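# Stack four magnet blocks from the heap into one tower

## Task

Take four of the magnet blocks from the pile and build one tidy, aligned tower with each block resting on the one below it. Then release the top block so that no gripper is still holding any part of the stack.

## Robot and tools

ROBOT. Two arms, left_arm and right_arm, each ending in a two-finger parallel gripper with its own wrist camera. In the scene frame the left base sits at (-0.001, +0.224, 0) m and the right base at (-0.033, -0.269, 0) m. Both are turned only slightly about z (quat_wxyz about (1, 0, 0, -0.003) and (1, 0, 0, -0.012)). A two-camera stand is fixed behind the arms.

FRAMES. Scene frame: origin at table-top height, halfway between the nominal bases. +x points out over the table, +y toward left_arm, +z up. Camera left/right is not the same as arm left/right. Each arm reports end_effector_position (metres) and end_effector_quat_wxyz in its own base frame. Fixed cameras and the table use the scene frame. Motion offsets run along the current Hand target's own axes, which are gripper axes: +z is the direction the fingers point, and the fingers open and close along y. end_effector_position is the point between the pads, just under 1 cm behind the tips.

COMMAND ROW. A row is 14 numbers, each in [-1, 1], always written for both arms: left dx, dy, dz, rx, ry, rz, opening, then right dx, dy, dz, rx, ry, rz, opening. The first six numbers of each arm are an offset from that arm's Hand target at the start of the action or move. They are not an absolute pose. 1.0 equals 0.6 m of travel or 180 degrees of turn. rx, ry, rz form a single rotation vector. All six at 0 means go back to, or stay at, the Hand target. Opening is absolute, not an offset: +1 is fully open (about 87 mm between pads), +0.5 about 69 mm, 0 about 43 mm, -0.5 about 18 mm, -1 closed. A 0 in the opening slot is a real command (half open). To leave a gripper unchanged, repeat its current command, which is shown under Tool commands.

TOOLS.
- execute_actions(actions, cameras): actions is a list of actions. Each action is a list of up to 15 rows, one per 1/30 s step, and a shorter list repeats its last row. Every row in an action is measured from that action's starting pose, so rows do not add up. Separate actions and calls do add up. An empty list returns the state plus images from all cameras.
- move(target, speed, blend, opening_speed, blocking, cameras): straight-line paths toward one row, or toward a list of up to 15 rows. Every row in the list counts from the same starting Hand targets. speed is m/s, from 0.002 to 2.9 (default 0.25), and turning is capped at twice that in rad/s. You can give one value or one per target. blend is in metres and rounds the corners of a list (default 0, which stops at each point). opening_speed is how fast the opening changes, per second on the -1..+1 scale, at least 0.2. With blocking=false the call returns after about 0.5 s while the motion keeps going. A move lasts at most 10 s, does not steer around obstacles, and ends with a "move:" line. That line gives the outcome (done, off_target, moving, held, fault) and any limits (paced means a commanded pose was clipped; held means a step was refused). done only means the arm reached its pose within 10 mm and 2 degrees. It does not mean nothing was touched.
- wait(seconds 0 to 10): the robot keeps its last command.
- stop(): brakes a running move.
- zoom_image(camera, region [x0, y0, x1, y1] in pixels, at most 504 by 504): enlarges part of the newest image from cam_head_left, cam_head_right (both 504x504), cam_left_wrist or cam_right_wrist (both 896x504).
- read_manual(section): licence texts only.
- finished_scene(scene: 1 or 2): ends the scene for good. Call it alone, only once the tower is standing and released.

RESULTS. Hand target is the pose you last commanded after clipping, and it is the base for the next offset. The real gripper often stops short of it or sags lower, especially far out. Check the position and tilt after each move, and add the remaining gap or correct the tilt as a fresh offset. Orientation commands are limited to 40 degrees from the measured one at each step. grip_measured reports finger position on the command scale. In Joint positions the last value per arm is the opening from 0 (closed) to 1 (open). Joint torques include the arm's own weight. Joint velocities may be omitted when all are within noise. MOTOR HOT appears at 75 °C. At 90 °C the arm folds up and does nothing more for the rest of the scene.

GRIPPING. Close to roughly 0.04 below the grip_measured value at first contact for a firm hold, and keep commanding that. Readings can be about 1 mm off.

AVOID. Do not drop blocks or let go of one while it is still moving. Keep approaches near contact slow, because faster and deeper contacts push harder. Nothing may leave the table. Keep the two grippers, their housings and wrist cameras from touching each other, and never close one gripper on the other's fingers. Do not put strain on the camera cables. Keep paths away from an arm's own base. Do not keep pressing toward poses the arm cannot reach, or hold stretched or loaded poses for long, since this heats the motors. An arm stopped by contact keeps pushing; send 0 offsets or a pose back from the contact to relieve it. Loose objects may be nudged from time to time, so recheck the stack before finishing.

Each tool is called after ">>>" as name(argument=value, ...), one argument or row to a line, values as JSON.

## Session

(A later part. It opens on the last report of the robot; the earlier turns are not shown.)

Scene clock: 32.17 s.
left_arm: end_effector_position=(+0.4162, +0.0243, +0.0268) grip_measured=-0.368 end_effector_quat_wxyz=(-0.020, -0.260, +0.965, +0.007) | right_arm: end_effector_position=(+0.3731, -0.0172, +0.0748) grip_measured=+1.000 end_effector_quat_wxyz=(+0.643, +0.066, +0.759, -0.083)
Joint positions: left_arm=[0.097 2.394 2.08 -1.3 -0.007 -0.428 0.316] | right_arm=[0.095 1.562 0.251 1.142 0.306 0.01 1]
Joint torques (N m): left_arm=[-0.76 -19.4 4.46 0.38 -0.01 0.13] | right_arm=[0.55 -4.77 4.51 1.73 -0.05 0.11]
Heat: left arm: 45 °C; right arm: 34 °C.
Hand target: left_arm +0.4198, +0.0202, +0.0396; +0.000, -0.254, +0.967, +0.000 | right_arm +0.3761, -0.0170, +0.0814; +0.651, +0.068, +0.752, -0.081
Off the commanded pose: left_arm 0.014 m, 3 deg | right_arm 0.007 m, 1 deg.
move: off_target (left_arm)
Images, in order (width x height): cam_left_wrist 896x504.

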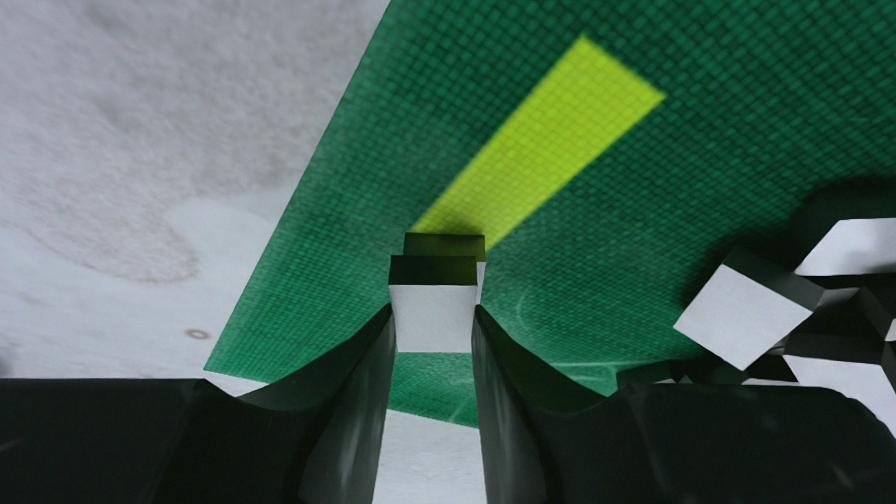

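>>> move(
  target=[
    [0.003,-0.006,-0.022,0,0,0,-0.45,0,0,0,0,0,0,1],
    [0.005,-0.006,-0.005,0,0,0,-0.45,0,0,0,0,0,0,1],
  ],
  speed=[0.15,0.1],
  cameras=["cam_left_wrist"],
)

>>> zoom_image(
  camera="cam_left_wrist",
  region=[320, 200, 560, 400],
)

Scene clock: 33.77 s.
left_arm: end_effector_position=(+0.4160, +0.0204, +0.0274) grip_measured=-0.368 end_effector_quat_wxyz=(-0.021, -0.255, +0.967, +0.007) | right_arm: end_effector_position=(+0.3731, -0.0172, +0.0748) grip_measured=+1.000 end_effector_quat_wxyz=(+0.643, +0.066, +0.759, -0.083)
Joint positions: left_arm=[0.088 2.393 2.08 -1.302 -0.007 -0.428 0.316] | right_arm=[0.095 1.562 0.251 1.142 0.306 0.01 1]
Joint torques (N m): left_arm=[-0.8 -19.92 4.42 0.32 -0.01 0.05] | right_arm=[0.55 -4.78 4.51 1.73 -0.06 0.11]
Heat: left arm: 47 °C; right arm: 34 °C.
Hand target: left_arm +0.4190, +0.0156, +0.0425; +0.000, -0.254, +0.967, +0.000 | right_arm +0.3761, -0.0170, +0.0814; +0.651, +0.068, +0.752, -0.081
Off the commanded pose: left_arm 0.016 m, 3 deg | right_arm 0.007 m, 1 deg.
move: off_target (left_arm)
Images, in order (width x height): cam_left_wrist 896x504.

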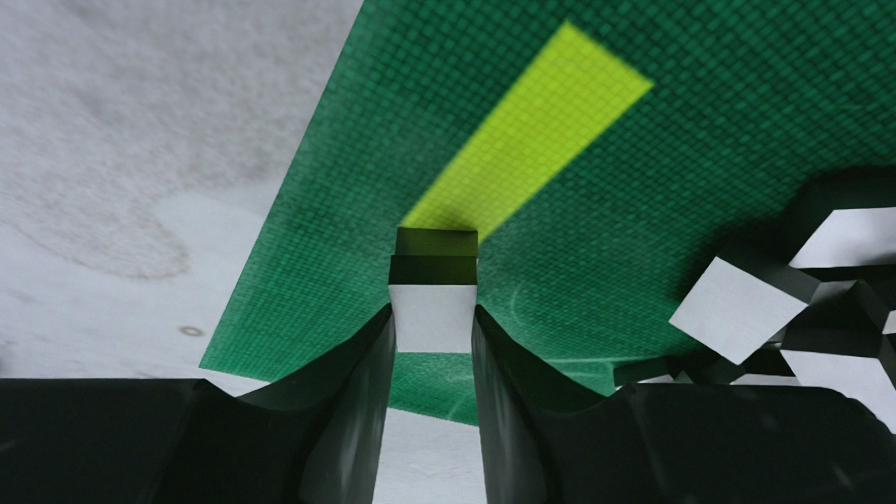

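Scaled by 2.100 from the camera's 896x504 image, which has a finer 1280x720 frame.

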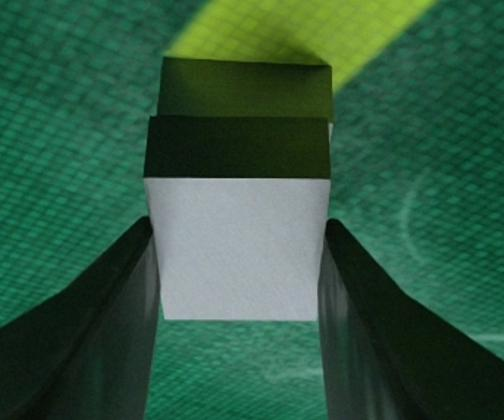

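>>> move(
  target=[
    [0,0,0.01,0,0,0,-0.2,0,0,0,0,0,0,1],
    [0,0,-0.12,0,0,0,-0.1,0,0,0,0,0,0,1],
  ],
  speed=[0.1,0.25],
  opening_speed=1.0,
  cameras=["cam_left_wrist"],
)

>>> zoom_image(
  camera="cam_left_wrist",
  region=[320, 100, 560, 300],
)

Scene clock: 36.57 s.
left_arm: end_effector_position=(+0.4178, +0.0206, +0.1024) grip_measured=-0.100 end_effector_quat_wxyz=(+0.000, -0.255, +0.967, +0.003) | right_arm: end_effector_position=(+0.3731, -0.0172, +0.0748) grip_measured=+1.000 end_effector_quat_wxyz=(+0.643, +0.066, +0.759, -0.083)
Joint positions: left_arm=[0.088 2.376 2.357 -1.554 -0.007 -0.429 0.45] | right_arm=[0.095 1.562 0.251 1.142 0.306 0.01 1]
Joint torques (N m): left_arm=[-0.77 -17.03 6.8 0.2 0 0.04] | right_arm=[0.57 -4.78 4.51 1.73 -0.05 0.11]
Heat: left arm: 48 °C; right arm: 34 °C.
Hand target: left_arm +0.4190, +0.0156, +0.1147; +0.000, -0.254, +0.967, +0.000 | right_arm +0.3761, -0.0170, +0.0814; +0.651, +0.068, +0.752, -0.081
Off the commanded pose: left_arm 0.013 m, 0 deg | right_arm 0.007 m, 1 deg.
joint sent to its limit (left arm) — joint 4 (wrist pitch), lower limit. The joint targets still meet the commanded pose.
move: off_target (left_arm); target 2's new opening was sent with left_arm's hand 0.013 m and 0 deg from that target
Images, in order (width x height): cam_left_wrist 896x504.

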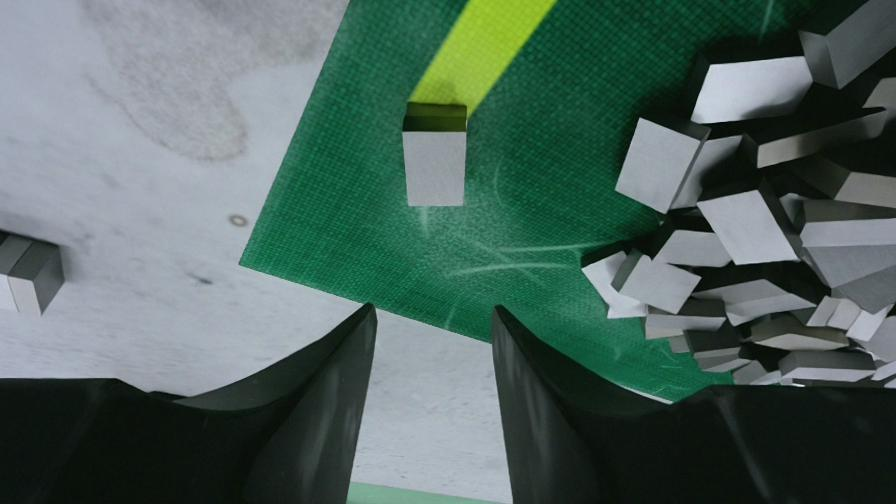

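Scaled by 2.100 from the camera's 896x504 image, which has a finer 1280x720 frame.

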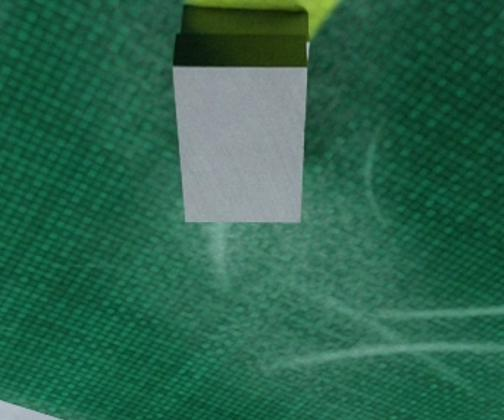

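>>> move(
  target=[0.132,-0.2003,0.071,0,0,-0.337,0.0,0,0,0,0,0,0,1],
  speed=0.5,
  cameras=["cam_left_wrist"],
)

>>> zoom_image(
  camera="cam_left_wrist",
  region=[280, 100, 620, 400],
)

Scene clock: 39.60 s.
left_arm: end_effector_position=(+0.4084, -0.1283, +0.0615) grip_measured=+0.000 end_effector_quat_wxyz=(+0.012, +0.704, -0.710, -0.012) | right_arm: end_effector_position=(+0.3731, -0.0172, +0.0748) grip_measured=+1.000 end_effector_quat_wxyz=(+0.643, +0.066, +0.759, -0.083)
Joint positions: left_arm=[-0.206 2.195 1.887 -1.296 0.007 -1.769 0.5] | right_arm=[0.095 1.562 0.251 1.142 0.306 0.01 1]
Joint torques (N m): left_arm=[-0.24 -17.26 4.27 0.27 -0.17 0.01] | right_arm=[0.57 -4.78 4.49 1.73 -0.06 0.11]
Motor temperatures (°C): left_arm=[27 50 30 29 27 29 29] | right_arm=[25 31 29 34 28 26 28]
Heat: left arm: 50 °C; right arm: 34 °C.
Hand target: left_arm +0.4092, -0.1279, +0.0722; +0.000, +0.708, -0.706, +0.000 | right_arm +0.3761, -0.0170, +0.0814; +0.651, +0.068, +0.752, -0.081
Off the commanded pose: left_arm 0.011 m, 2 deg | right_arm 0.007 m, 1 deg.
move: off_target (left_arm)
Images, in order (width x height): cam_left_wrist 896x504.

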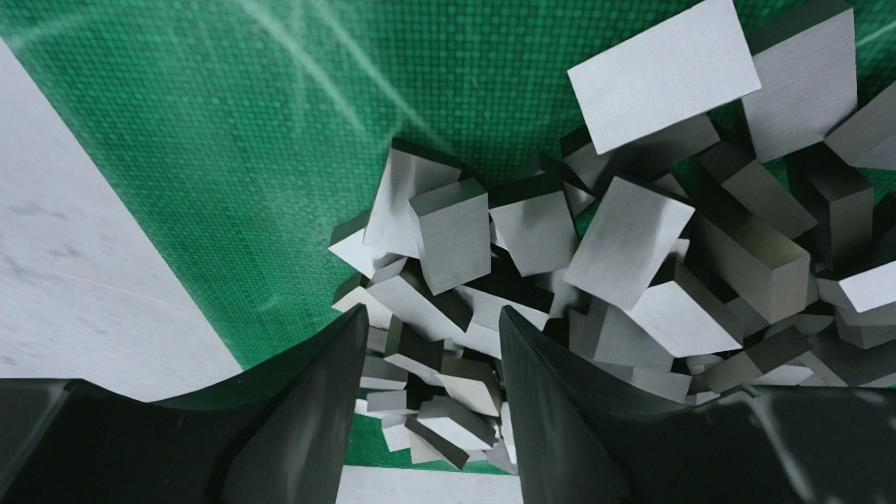

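Scaled by 1.482 from the camera's 896x504 image, which has a finer 1280x720 frame.

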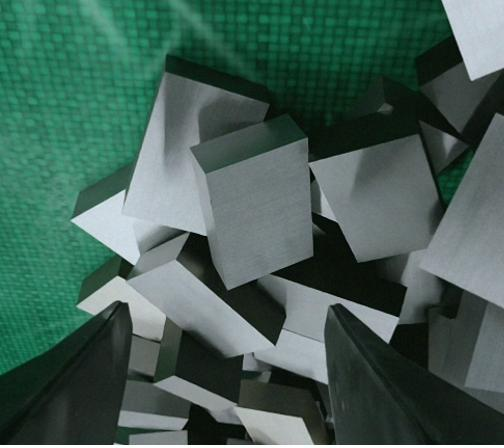

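>>> move(
  target=[0.0155,-0.013,0.03,0,0,-0.038,-0.2,0,0,0,0,0,0,1],
  speed=0.2,
  cameras=["cam_left_wrist"],
)

>>> zoom_image(
  camera="cam_left_wrist",
  region=[320, 150, 620, 400],
)

Scene clock: 41.13 s.
left_arm: end_effector_position=(+0.4182, -0.1366, +0.0545) grip_measured=-0.200 end_effector_quat_wxyz=(+0.004, +0.746, -0.666, +0.000) | right_arm: end_effector_position=(+0.3731, -0.0172, +0.0748) grip_measured=+1.000 end_effector_quat_wxyz=(+0.643, +0.066, +0.759, -0.083)
Joint positions: left_arm=[-0.223 2.195 1.859 -1.239 0.007 -1.909 0.4] | right_arm=[0.095 1.562 0.251 1.142 0.306 0.01 1]
Joint torques (N m): left_arm=[-0.51 -14.68 4.31 0.29 -0.16 0.04] | right_arm=[0.58 -4.79 4.51 1.72 -0.05 0.11]
Heat: left arm: 50 °C; right arm: 34 °C.
Hand target: left_arm +0.4170, -0.1372, +0.0541; +0.000, +0.749, -0.663, +0.000 | right_arm +0.3761, -0.0170, +0.0814; +0.651, +0.068, +0.752, -0.081
Off the commanded pose: left_arm 0.001 m, 1 deg | right_arm 0.007 m, 1 deg.
move: done
Images, in order (width x height): cam_left_wrist 896x504.

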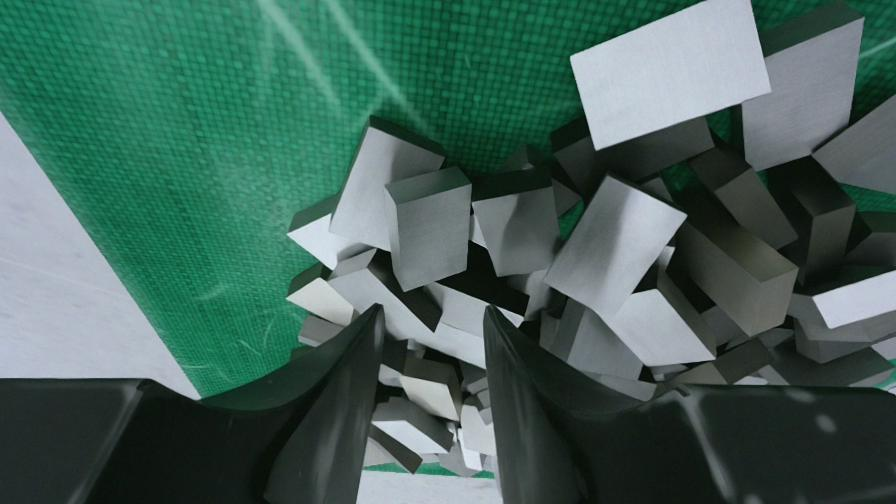

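Scaled by 1.680 from the camera's 896x504 image, which has a finer 1280x720 frame.

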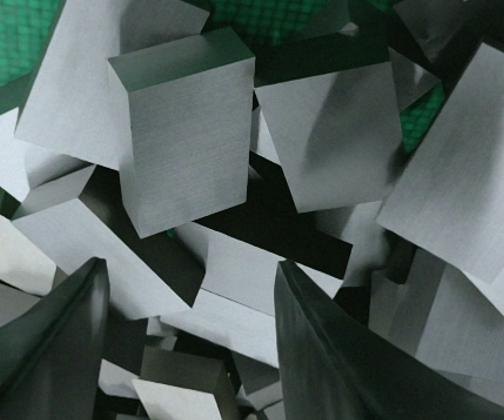

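>>> move(
  target=[-0.003,0,0.053,0,0,0,-0.2,0,0,0,0,0,0,1],
  speed=0.15,
  cameras=["cam_left_wrist"],
)

>>> zoom_image(
  camera="cam_left_wrist",
  region=[320, 200, 560, 400],
)

Scene clock: 42.37 s.
left_arm: end_effector_position=(+0.4140, -0.1356, +0.0307) grip_measured=-0.200 end_effector_quat_wxyz=(+0.005, +0.747, -0.665, -0.002) | right_arm: end_effector_position=(+0.3731, -0.0172, +0.0748) grip_measured=+1.000 end_effector_quat_wxyz=(+0.643, +0.066, +0.759, -0.083)
Joint positions: left_arm=[-0.223 2.195 1.764 -1.148 0.007 -1.909 0.4] | right_arm=[0.095 1.562 0.251 1.142 0.306 0.01 1]
Joint torques (N m): left_arm=[-0.23 -12.83 4.04 0.54 -0.16 0.03] | right_arm=[0.57 -4.78 4.51 1.73 -0.06 0.11]
Heat: left arm: 50 °C; right arm: 35 °C.
Hand target: left_arm +0.4168, -0.1355, +0.0223; +0.000, +0.749, -0.663, +0.000 | right_arm +0.3761, -0.0170, +0.0814; +0.651, +0.068, +0.752, -0.081
Off the commanded pose: left_arm 0.009 m, 1 deg | right_arm 0.007 m, 1 deg.
move: done
Images, in order (width x height): cam_left_wrist 896x504.

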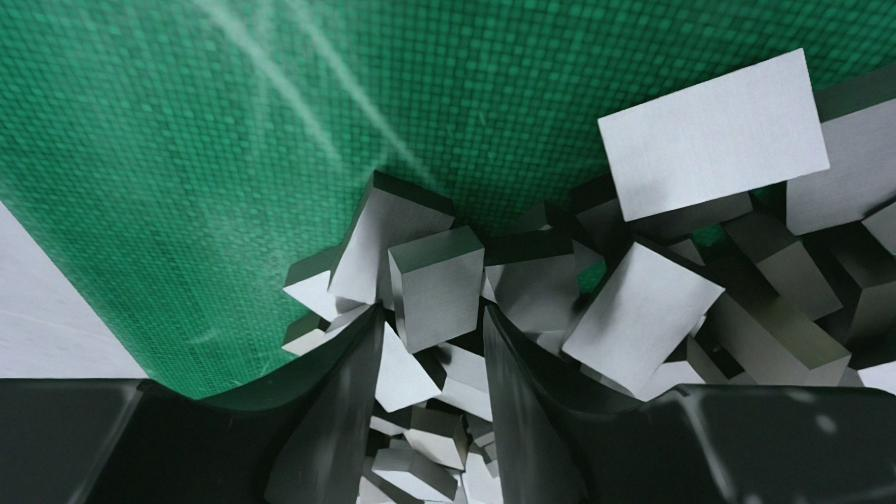

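Scaled by 2.100 from the camera's 896x504 image, which has a finer 1280x720 frame.

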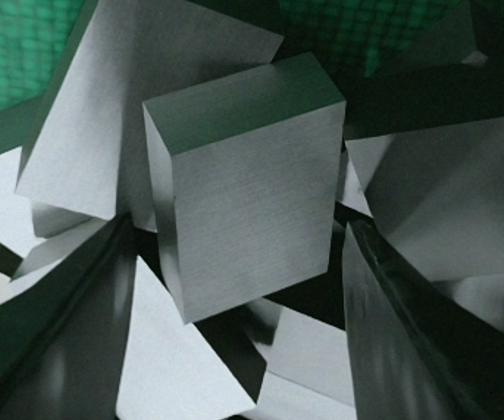

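>>> move(
  target=[
    [0,0,0.009,0,0,0,-0.2,0,0,0,0,0,0,1],
    [0,0,0.009,0,0,0,-0.45,0,0,0,0,0,0,1],
  ],
  speed=0.1,
  opening_speed=0.5,
  cameras=["cam_left_wrist"],
)

>>> zoom_image(
  camera="cam_left_wrist",
  region=[320, 200, 560, 400],
)

Scene clock: 44.07 s.
left_arm: end_effector_position=(+0.4175, -0.1373, +0.0273) grip_measured=-0.370 end_effector_quat_wxyz=(+0.003, +0.747, -0.665, +0.007) | right_arm: end_effector_position=(+0.3731, -0.0172, +0.0748) grip_measured=+1.000 end_effector_quat_wxyz=(+0.643, +0.066, +0.759, -0.083)
Joint positions: left_arm=[-0.223 2.195 1.748 -1.114 0.012 -1.909 0.315] | right_arm=[0.095 1.562 0.251 1.142 0.306 0.01 1]
Joint torques (N m): left_arm=[-0.23 -12.44 4.18 0.44 -0.21 0.02] | right_arm=[0.57 -4.78 4.49 1.73 -0.06 0.11]
Heat: left arm: 50 °C; right arm: 35 °C.
Hand target: left_arm +0.4169, -0.1355, +0.0170; +0.000, +0.749, -0.663, +0.000 | right_arm +0.3761, -0.0170, +0.0814; +0.651, +0.068, +0.752, -0.081
Off the commanded pose: left_arm 0.011 m, 1 deg | right_arm 0.007 m, 1 deg.
move: off_target (left_arm); target 2's new opening was sent with left_arm's hand 0.011 m and 1 deg from that target
Images, in order (width x height): cam_left_wrist 896x504.

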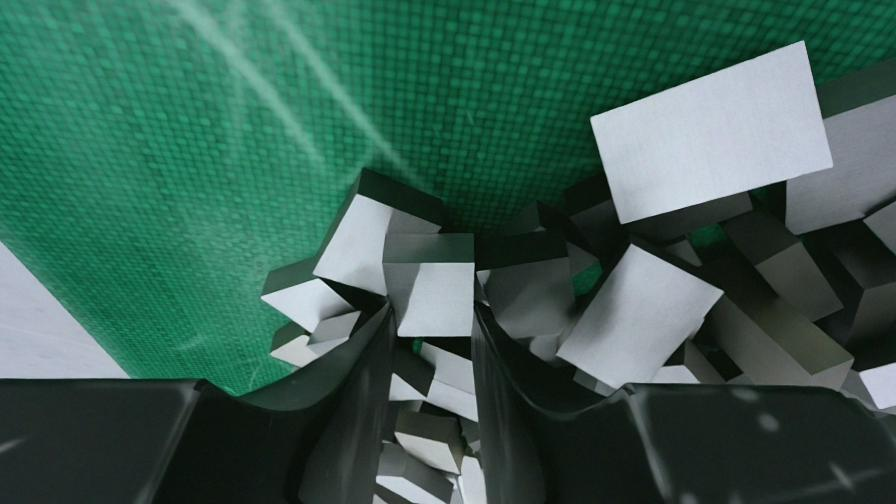

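Scaled by 2.100 from the camera's 896x504 image, which has a finer 1280x720 frame.

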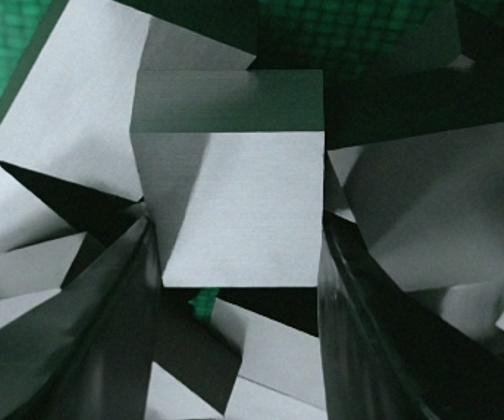

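>>> move(
  target=[
    [0,0,-0.11,0,0,0,-0.45,0,0,0,0,0,0,1],
    [-0.2511,-0.0177,-0.1,0,0,0.3744,-0.45,0,0,0,0,0,0,1],
    [-0.2511,-0.0177,-0.073,0,0,0.3744,-0.45,0,0,0,0,0,0,1],
  ],
  speed=[0.2,0.35,0.15],
  blend=[0.01,0.005,0],
  cameras=["cam_left_wrist"],
)

>>> zoom_image(
  camera="cam_left_wrist",
  region=[320, 200, 560, 400],
)

Scene clock: 47.50 s.
left_arm: end_effector_position=(+0.4096, +0.0130, +0.0674) grip_measured=-0.369 end_effector_quat_wxyz=(+0.003, -0.259, +0.966, -0.005) | right_arm: end_effector_position=(+0.3731, -0.0172, +0.0748) grip_measured=+1.000 end_effector_quat_wxyz=(+0.643, +0.066, +0.759, -0.083)
Joint positions: left_arm=[0.079 2.285 2.06 -1.339 0.009 -0.445 0.315] | right_arm=[0.095 1.562 0.251 1.142 0.306 0.01 1]
Joint torques (N m): left_arm=[0.01 -13.81 4.66 0.45 -0.14 0.17] | right_arm=[0.57 -4.78 4.51 1.73 -0.05 0.11]
Heat: left arm: 51 °C; right arm: 35 °C.
Hand target: left_arm +0.4090, +0.0153, +0.0605; +0.000, -0.255, +0.967, +0.000 | right_arm +0.3761, -0.0170, +0.0814; +0.651, +0.068, +0.752, -0.081
Off the commanded pose: left_arm 0.007 m, 1 deg | right_arm 0.007 m, 1 deg.
move: done
Images, in order (width x height): cam_left_wrist 896x504.

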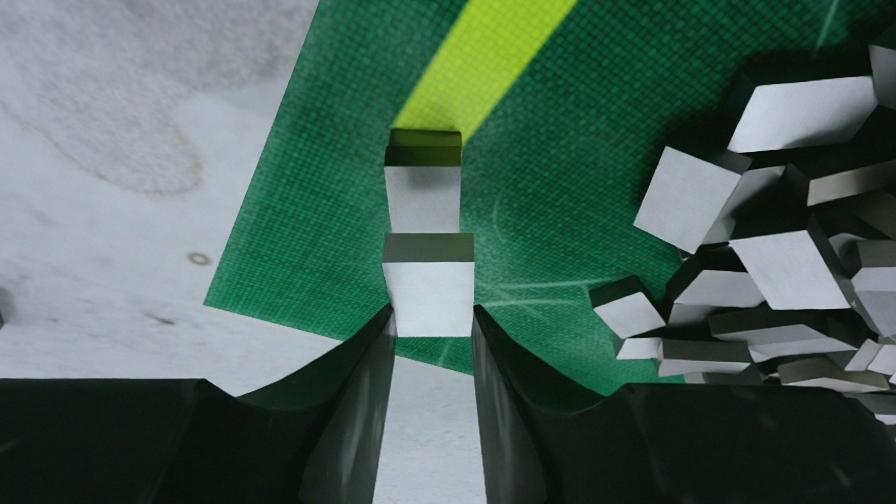

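Scaled by 2.100 from the camera's 896x504 image, which has a finer 1280x720 frame.

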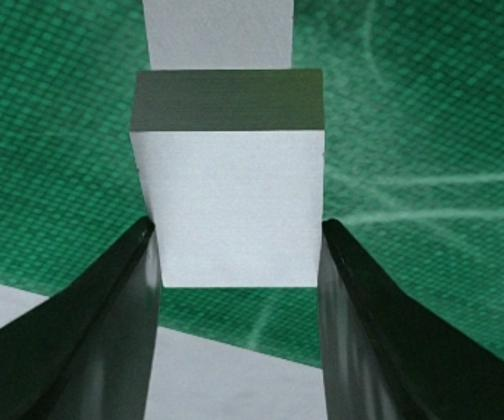

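>>> move(
  target=[-0.0035,0.0025,0.038,0,0,0,-0.45,0,0,0,0,0,0,1],
  speed=0.12,
  cameras=["cam_left_wrist"],
)

>>> zoom_image(
  camera="cam_left_wrist",
  region=[320, 180, 560, 380],
)

Scene clock: 48.77 s.
left_arm: end_effector_position=(+0.4108, +0.0133, +0.0441) grip_measured=-0.369 end_effector_quat_wxyz=(+0.002, -0.256, +0.967, -0.005) | right_arm: end_effector_position=(+0.3731, -0.0172, +0.0748) grip_measured=+1.000 end_effector_quat_wxyz=(+0.643, +0.066, +0.759, -0.083)
Joint positions: left_arm=[0.079 2.296 1.988 -1.256 0.009 -0.439 0.315] | right_arm=[0.095 1.562 0.251 1.142 0.306 0.01 1]
Joint torques (N m): left_arm=[0.39 -14 4.78 0.49 -0.15 0.19] | right_arm=[0.57 -4.78 4.51 1.73 -0.06 0.11]
Heat: left arm: 51 °C; right arm: 35 °C.
Hand target: left_arm +0.4101, +0.0177, +0.0378; +0.000, -0.255, +0.967, +0.000 | right_arm +0.3761, -0.0170, +0.0814; +0.651, +0.068, +0.752, -0.081
Off the commanded pose: left_arm 0.008 m, 1 deg | right_arm 0.007 m, 1 deg.
move: done
Images, in order (width x height): cam_left_wrist 896x504.

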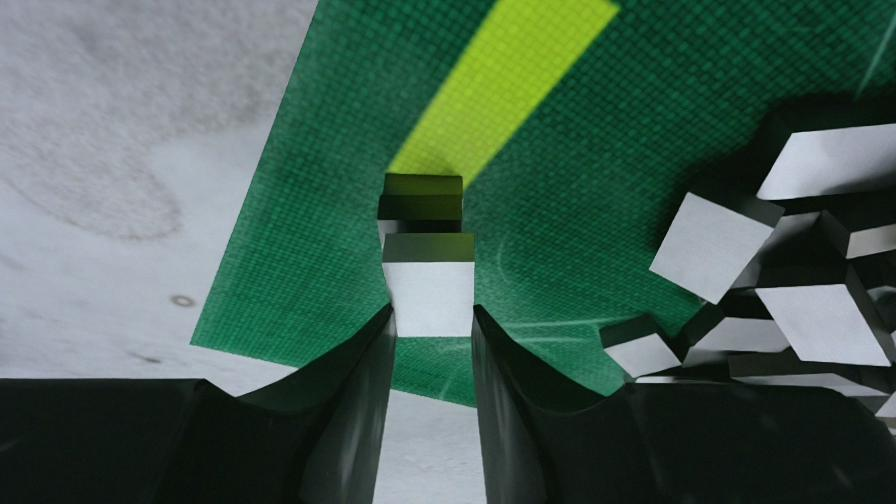

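Scaled by 2.100 from the camera's 896x504 image, which has a finer 1280x720 frame.

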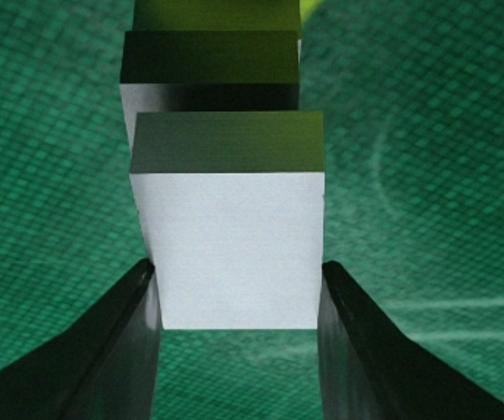

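>>> move(
  target=[
    [-0.001,0.0065,0,0,0,0,-0.45,0,0,0,0,0,0,1],
    [-0.001,0.0065,0.012,0,0,0,-0.45,0,0,0,0,0,0,1],
  ],
  speed=0.1,
  cameras=["cam_left_wrist"],
)

>>> zoom_image(
  camera="cam_left_wrist",
  region=[320, 180, 560, 380],
)

Scene clock: 50.23 s.
left_arm: end_effector_position=(+0.4095, +0.0174, +0.0380) grip_measured=-0.369 end_effector_quat_wxyz=(+0.001, -0.256, +0.967, -0.005) | right_arm: end_effector_position=(+0.3731, -0.0172, +0.0748) grip_measured=+1.000 end_effector_quat_wxyz=(+0.643, +0.066, +0.759, -0.083)
Joint positions: left_arm=[0.089 2.296 1.963 -1.234 0.009 -0.43 0.315] | right_arm=[0.095 1.562 0.251 1.142 0.306 0.01 1]
Joint torques (N m): left_arm=[0.29 -14.16 4.27 0.53 -0.14 0.17] | right_arm=[0.55 -4.78 4.49 1.73 -0.05 0.11]
Heat: left arm: 51 °C; right arm: 35 °C.
Hand target: left_arm +0.4086, +0.0214, +0.0305; +0.000, -0.255, +0.967, +0.000 | right_arm +0.3761, -0.0170, +0.0814; +0.651, +0.068, +0.752, -0.081
Off the commanded pose: left_arm 0.008 m, 1 deg | right_arm 0.007 m, 1 deg.
move: done
Images, in order (width x height): cam_left_wrist 896x504.

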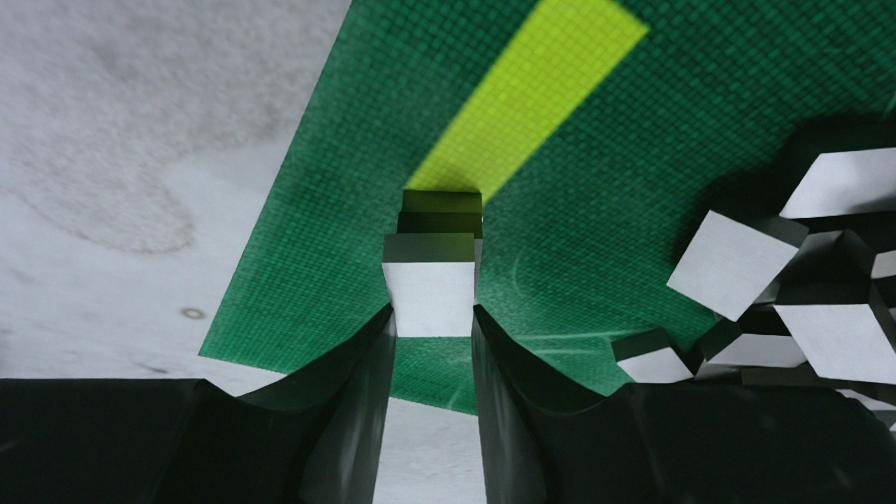

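Scaled by 2.100 from the camera's 896x504 image, which has a finer 1280x720 frame.

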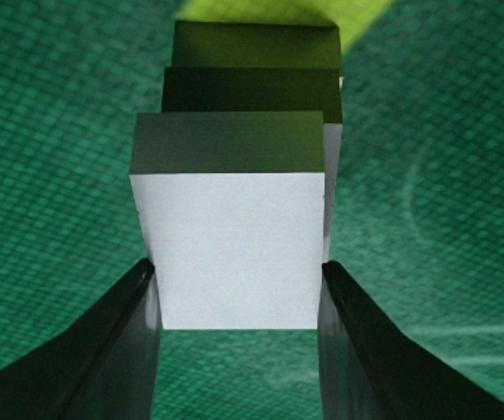

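>>> move(
  target=[
    [0,0,-0.022,0,0,0,-0.45,0,0,0,0,0,0,1],
    [0.002,-0.0187,-0.022,0,0,0,-0.45,0,0,0,0,0,0,1],
    [0.003,-0.0187,-0.005,0,0,0,-0.45,0,0,0,0,0,0,1],
  ],
  speed=0.1,
  cameras=["cam_left_wrist"],
)

>>> zoom_image(
  camera="cam_left_wrist",
  region=[320, 180, 560, 380],
)

Scene clock: 52.40 s.
left_arm: end_effector_position=(+0.4110, +0.0114, +0.0404) grip_measured=-0.369 end_effector_quat_wxyz=(+0.001, -0.254, +0.967, -0.005) | right_arm: end_effector_position=(+0.3731, -0.0172, +0.0748) grip_measured=+1.000 end_effector_quat_wxyz=(+0.643, +0.066, +0.759, -0.083)
Joint positions: left_arm=[0.074 2.301 1.98 -1.247 0.009 -0.439 0.315] | right_arm=[0.095 1.562 0.251 1.142 0.306 0.01 1]
Joint torques (N m): left_arm=[-0.5 -13.44 5.5 0.46 -0.15 0.04] | right_arm=[0.57 -4.78 4.49 1.73 -0.05 0.11]
Heat: left arm: 51 °C; right arm: 35 °C.
Hand target: left_arm +0.4127, +0.0107, +0.0336; +0.000, -0.255, +0.967, +0.000 | right_arm +0.3761, -0.0170, +0.0814; +0.651, +0.068, +0.752, -0.081
Off the commanded pose: left_arm 0.007 m, 1 deg | right_arm 0.007 m, 1 deg.
move: done
Images, in order (width x height): cam_left_wrist 896x504.

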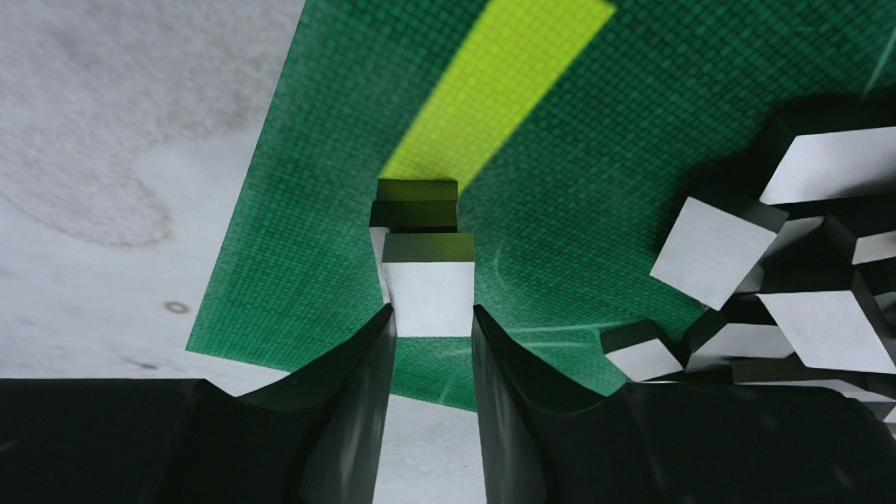

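Scaled by 2.100 from the camera's 896x504 image, which has a finer 1280x720 frame.

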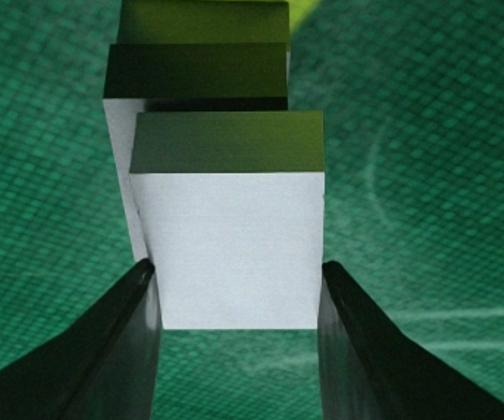

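>>> move(
  target=[-0.002,0.0157,0.0,0,0,0,-0.45,0,0,0,0,0,0,1],
  speed=0.1,
  cameras=["cam_left_wrist"],
)

>>> zoom_image(
  camera="cam_left_wrist",
  region=[320, 180, 560, 380],
)

Scene clock: 53.50 s.
left_arm: end_effector_position=(+0.4109, +0.0146, +0.0385) grip_measured=-0.369 end_effector_quat_wxyz=(+0.001, -0.256, +0.967, -0.005) | right_arm: end_effector_position=(+0.3731, -0.0172, +0.0748) grip_measured=+1.000 end_effector_quat_wxyz=(+0.643, +0.066, +0.759, -0.083)
Joint positions: left_arm=[0.082 2.301 1.973 -1.238 0.009 -0.436 0.315] | right_arm=[0.095 1.562 0.251 1.142 0.306 0.01 1]
Joint torques (N m): left_arm=[0.5 -14.54 4.38 0.46 -0.14 0.19] | right_arm=[0.58 -4.77 4.51 1.73 -0.05 0.11]
Heat: left arm: 51 °C; right arm: 35 °C.
Hand target: left_arm +0.4091, +0.0195, +0.0336; +0.000, -0.255, +0.967, +0.000 | right_arm +0.3761, -0.0170, +0.0814; +0.651, +0.068, +0.752, -0.081
Off the commanded pose: left_arm 0.007 m, 1 deg | right_arm 0.007 m, 1 deg.
move: done
Images, in order (width x height): cam_left_wrist 896x504.

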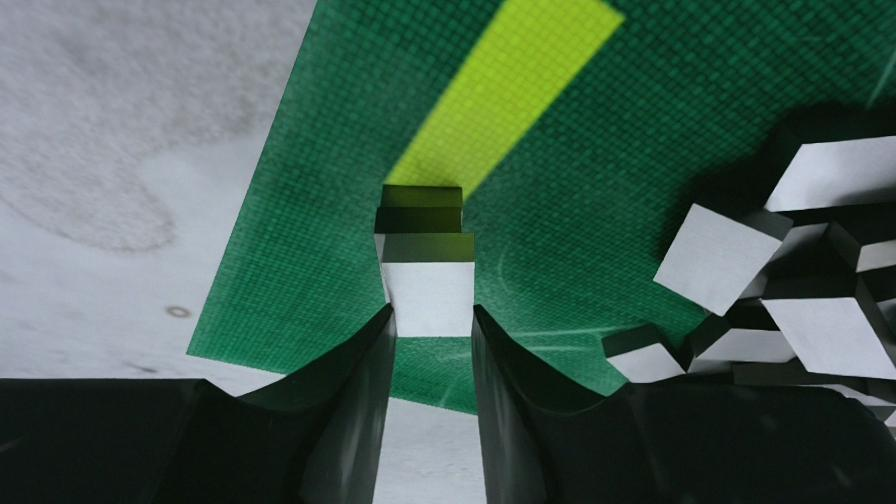

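Scaled by 2.100 from the camera's 896x504 image, which has a finer 1280x720 frame.

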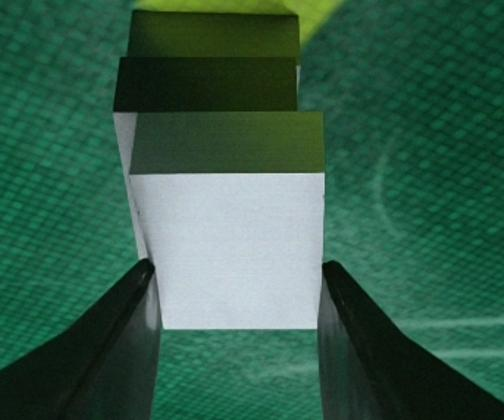

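>>> move(
  target=[
    [0,0.0,-0.012,0,0,0,-0.45,0,0,0,0,0,0,1],
    [0.001,0.005,-0.012,0,0,0,-0.45,0,0,0,0,0,0,1],
    [0.001,0.005,0.004,0,0,0,-0.45,0,0,0,0,0,0,1],
  ],
  speed=0.1,
  cameras=["cam_left_wrist"],
)

>>> zoom_image(
  camera="cam_left_wrist",
  region=[320, 180, 560, 380],
)

Scene clock: 55.17 s.
left_arm: end_effector_position=(+0.4102, +0.0165, +0.0373) grip_measured=-0.369 end_effector_quat_wxyz=(+0.001, -0.256, +0.967, -0.005) | right_arm: end_effector_position=(+0.3731, -0.0172, +0.0748) grip_measured=+1.000 end_effector_quat_wxyz=(+0.643, +0.066, +0.759, -0.083)
Joint positions: left_arm=[0.086 2.3 1.967 -1.234 0.009 -0.432 0.315] | right_arm=[0.095 1.562 0.251 1.142 0.306 0.01 1]
Joint torques (N m): left_arm=[0.58 -15.16 3.22 0.54 -0.13 0.21] | right_arm=[0.58 -4.78 4.51 1.73 -0.05 0.11]
Heat: left arm: 52 °C; right arm: 35 °C.
Hand target: left_arm +0.4070, +0.0217, +0.0311; +0.000, -0.255, +0.967, +0.000 | right_arm +0.3761, -0.0170, +0.0814; +0.651, +0.068, +0.752, -0.081
Off the commanded pose: left_arm 0.009 m, 1 deg | right_arm 0.007 m, 1 deg.
move: done
Images, in order (width x height): cam_left_wrist 896x504.

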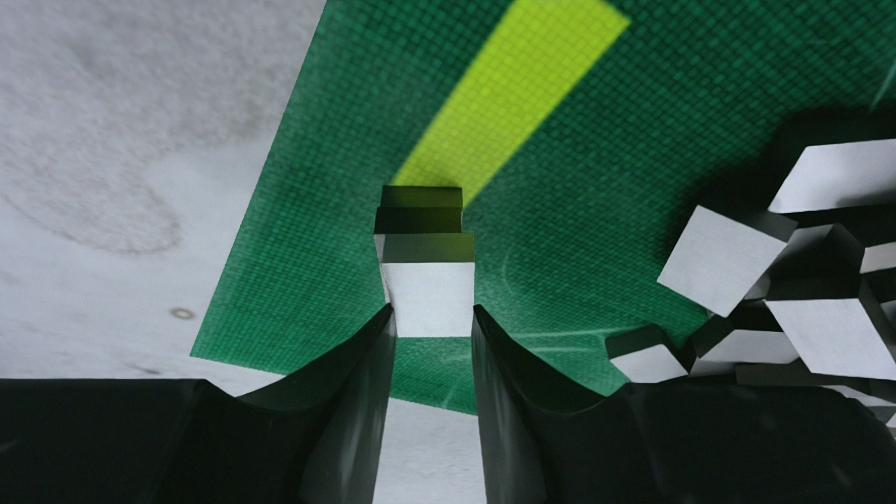

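Scaled by 2.100 from the camera's 896x504 image, which has a finer 1280x720 frame.

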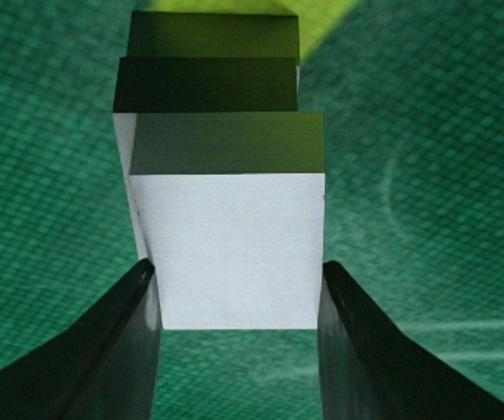

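>>> move(
  target=[0,0.002,-0.027,0,0,0,-0.45,0,0,0,0,0,0,1],
  speed=0.1,
  cameras=["cam_left_wrist"],
)

>>> zoom_image(
  camera="cam_left_wrist",
  region=[320, 180, 560, 380],
)

Scene clock: 56.07 s.
left_arm: end_effector_position=(+0.4099, +0.0165, +0.0379) grip_measured=-0.369 end_effector_quat_wxyz=(+0.001, -0.256, +0.967, -0.004) | right_arm: end_effector_position=(+0.3731, -0.0172, +0.0748) grip_measured=+1.000 end_effector_quat_wxyz=(+0.643, +0.066, +0.759, -0.083)
Joint positions: left_arm=[0.086 2.299 1.968 -1.236 0.009 -0.431 0.315] | right_arm=[0.095 1.562 0.251 1.142 0.306 0.01 1]
Joint torques (N m): left_arm=[0.77 -16.13 6.75 0.04 -0.14 0.21] | right_arm=[0.55 -4.77 4.51 1.73 -0.05 0.11]
Heat: left arm: 53 °C; right arm: 36 °C.
Hand target: left_arm +0.4065, +0.0228, +0.0474; +0.000, -0.255, +0.967, +0.000 | right_arm +0.3761, -0.0170, +0.0814; +0.651, +0.068, +0.752, -0.081
Off the commanded pose: left_arm 0.012 m, 0 deg | right_arm 0.007 m, 1 deg.
move: off_target (left_arm)
Images, in order (width x height): cam_left_wrist 896x504.

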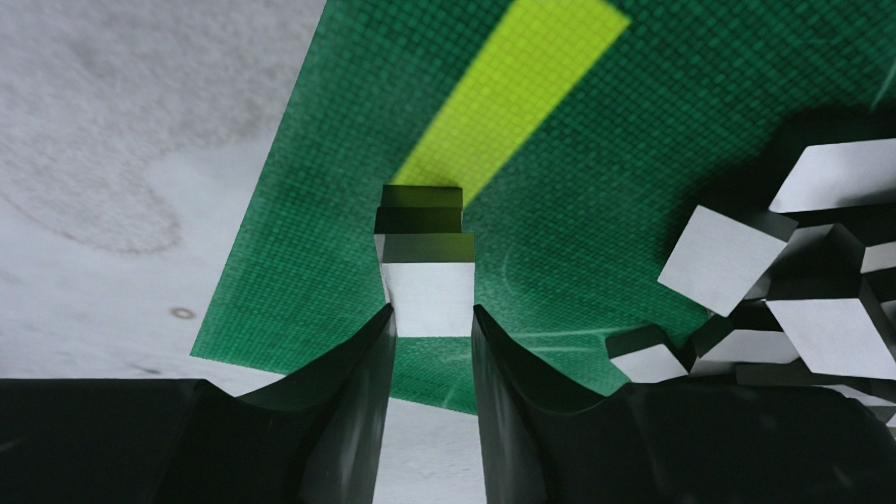

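Scaled by 2.100 from the camera's 896x504 image, which has a finer 1280x720 frame.

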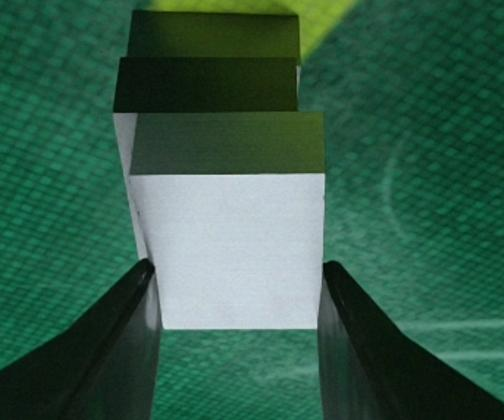

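>>> move(
  target=[
    [0,0,-0.035,0,0,0,-0.45,0,0,0,0,0,0,1],
    [0,0.0055,-0.035,0,0,0,-0.45,0,0,0,0,0,0,1],
    [-0.002,0.0055,0.014,0,0,0,-0.45,0,0,0,0,0,0,1],
  ],
  speed=0.12,
  cameras=["cam_left_wrist"],
)

>>> zoom_image(
  camera="cam_left_wrist",
  region=[320, 180, 560, 380],
)

Scene clock: 58.27 s.
left_arm: end_effector_position=(+0.4027, +0.0209, +0.0386) grip_measured=-0.369 end_effector_quat_wxyz=(-0.013, -0.256, +0.967, -0.002) | right_arm: end_effector_position=(+0.3731, -0.0172, +0.0748) grip_measured=+1.000 end_effector_quat_wxyz=(+0.643, +0.066, +0.759, -0.083)
Joint positions: left_arm=[0.098 2.299 1.966 -1.262 0.009 -0.419 0.315] | right_arm=[0.095 1.562 0.251 1.142 0.306 0.01 1]
Joint torques (N m): left_arm=[0.5 -15.76 4.68 0.52 -0.14 0.18] | right_arm=[0.57 -4.79 4.51 1.73 -0.05 0.11]
Heat: left arm: 54 °C; right arm: 36 °C.
Hand target: left_arm +0.4059, +0.0263, +0.0390; +0.000, -0.255, +0.967, +0.000 | right_arm +0.3761, -0.0170, +0.0814; +0.651, +0.068, +0.752, -0.081
Off the commanded pose: left_arm 0.006 m, 1 deg | right_arm 0.007 m, 1 deg.
move: done
Images, in order (width x height): cam_left_wrist 896x504.

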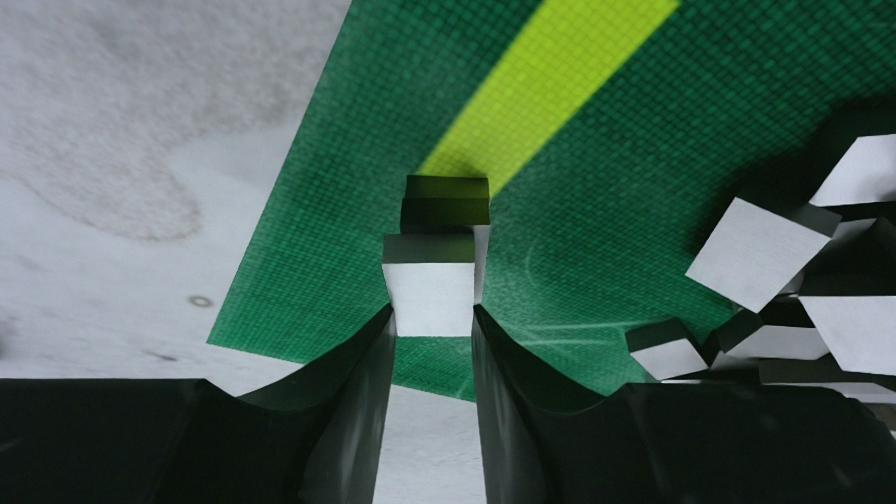

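Scaled by 2.100 from the camera's 896x504 image, which has a finer 1280x720 frame.

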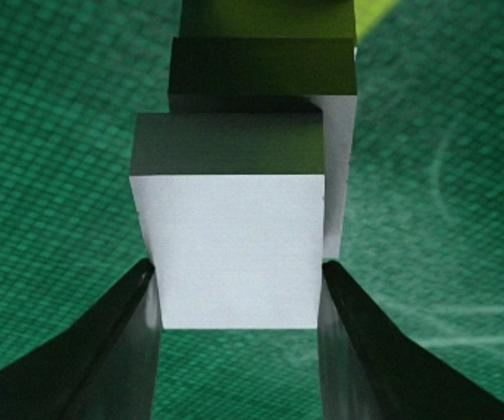

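>>> move(
  target=[
    [0,0,-0.045,0,0,0,-0.45,0,0,0,0,0,0,1],
    [-0.003,-0.0155,-0.045,0,0,0,-0.45,0,0,0,0,0,0,1],
    [-0.006,-0.0155,-0.003,0,0,0,-0.45,0,0,0,0,0,0,1],
  ],
  speed=0.12,
  cameras=["cam_left_wrist"],
)

>>> zoom_image(
  camera="cam_left_wrist",
  region=[320, 180, 560, 380],
)

Scene clock: 61.00 s.
left_arm: end_effector_position=(+0.4133, +0.0219, +0.0462) grip_measured=-0.369 end_effector_quat_wxyz=(+0.001, -0.256, +0.967, -0.004) | right_arm: end_effector_position=(+0.3731, -0.0172, +0.0748) grip_measured=+1.000 end_effector_quat_wxyz=(+0.643, +0.066, +0.759, -0.083)
Joint positions: left_arm=[0.098 2.315 2.026 -1.279 0.009 -0.421 0.315] | right_arm=[0.095 1.562 0.251 1.142 0.306 0.01 1]
Joint torques (N m): left_arm=[-0.75 -14.39 4.88 0.41 -0.14 0.06] | right_arm=[0.57 -4.78 4.51 1.73 -0.06 0.11]
Motor temperatures (°C): left_arm=[27 56 31 29 27 29 29] | right_arm=[25 31 30 36 28 26 28]
Heat: left arm: 56 °C; right arm: 36 °C.
Hand target: left_arm +0.4136, +0.0200, +0.0408; +0.000, -0.255, +0.967, +0.000 | right_arm +0.3761, -0.0170, +0.0814; +0.651, +0.068, +0.752, -0.081
Off the commanded pose: left_arm 0.006 m, 1 deg | right_arm 0.007 m, 1 deg.
move: done
Images, in order (width x height): cam_left_wrist 896x504.

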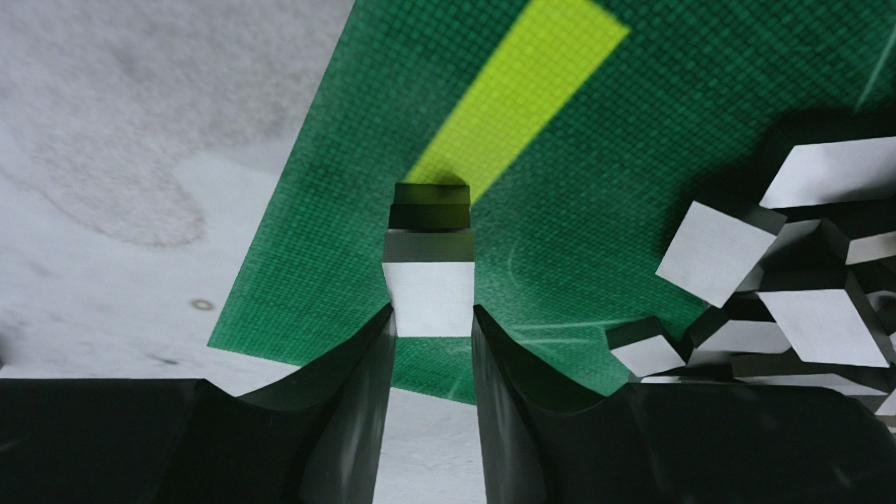

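Scaled by 2.100 from the camera's 896x504 image, which has a finer 1280x720 frame.

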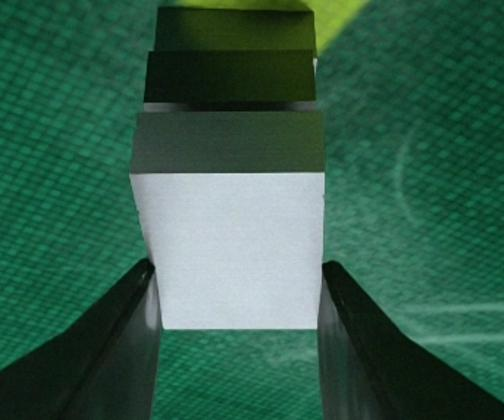

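>>> move(
  target=[0.0125,-0.001,0,0,0,0,-0.45,0,0,0,0,0,0,1],
  speed=0.12,
  cameras=["cam_left_wrist"],
)

>>> zoom_image(
  camera="cam_left_wrist",
  region=[320, 180, 560, 380],
)

Scene clock: 61.90 s.
left_arm: end_effector_position=(+0.4075, +0.0186, +0.0379) grip_measured=-0.369 end_effector_quat_wxyz=(-0.009, -0.256, +0.967, -0.003) | right_arm: end_effector_position=(+0.3731, -0.0172, +0.0748) grip_measured=+1.000 end_effector_quat_wxyz=(+0.643, +0.066, +0.759, -0.083)
Joint positions: left_arm=[0.092 2.313 1.988 -1.263 0.009 -0.426 0.315] | right_arm=[0.095 1.562 0.251 1.142 0.306 0.01 1]
Joint torques (N m): left_arm=[-0.91 -17.01 3.75 0.46 -0.14 0.04] | right_arm=[0.55 -4.78 4.51 1.73 -0.05 0.11]
Motor temperatures (°C): left_arm=[27 56 31 29 27 29 29] | right_arm=[25 31 30 36 28 26 28]
Heat: left arm: 56 °C; right arm: 36 °C.
Hand target: left_arm +0.4074, +0.0157, +0.0409; +0.000, -0.255, +0.967, +0.000 | right_arm +0.3761, -0.0170, +0.0814; +0.651, +0.068, +0.752, -0.081
Off the commanded pose: left_arm 0.004 m, 1 deg | right_arm 0.007 m, 1 deg.
move: done
Images, in order (width x height): cam_left_wrist 896x504.

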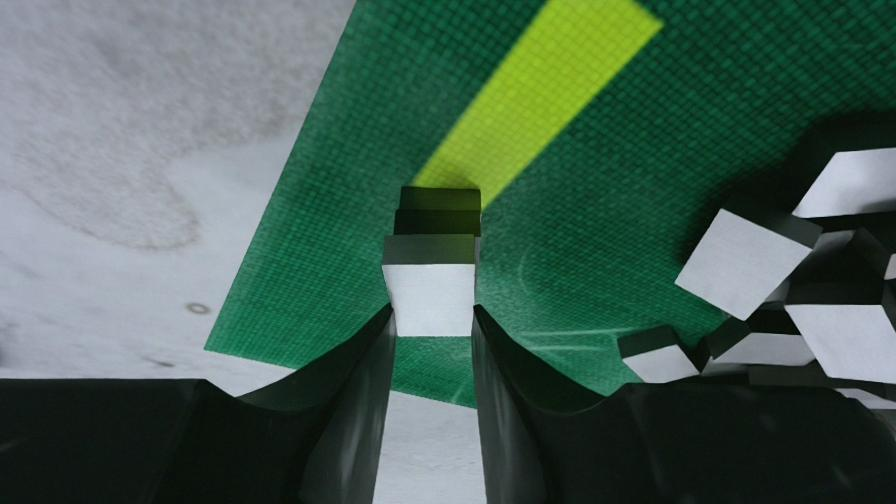

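Scaled by 2.100 from the camera's 896x504 image, which has a finer 1280x720 frame.

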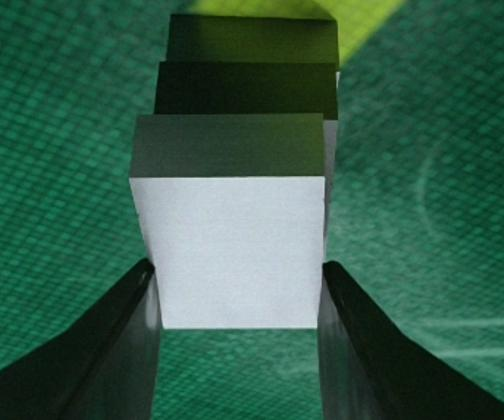

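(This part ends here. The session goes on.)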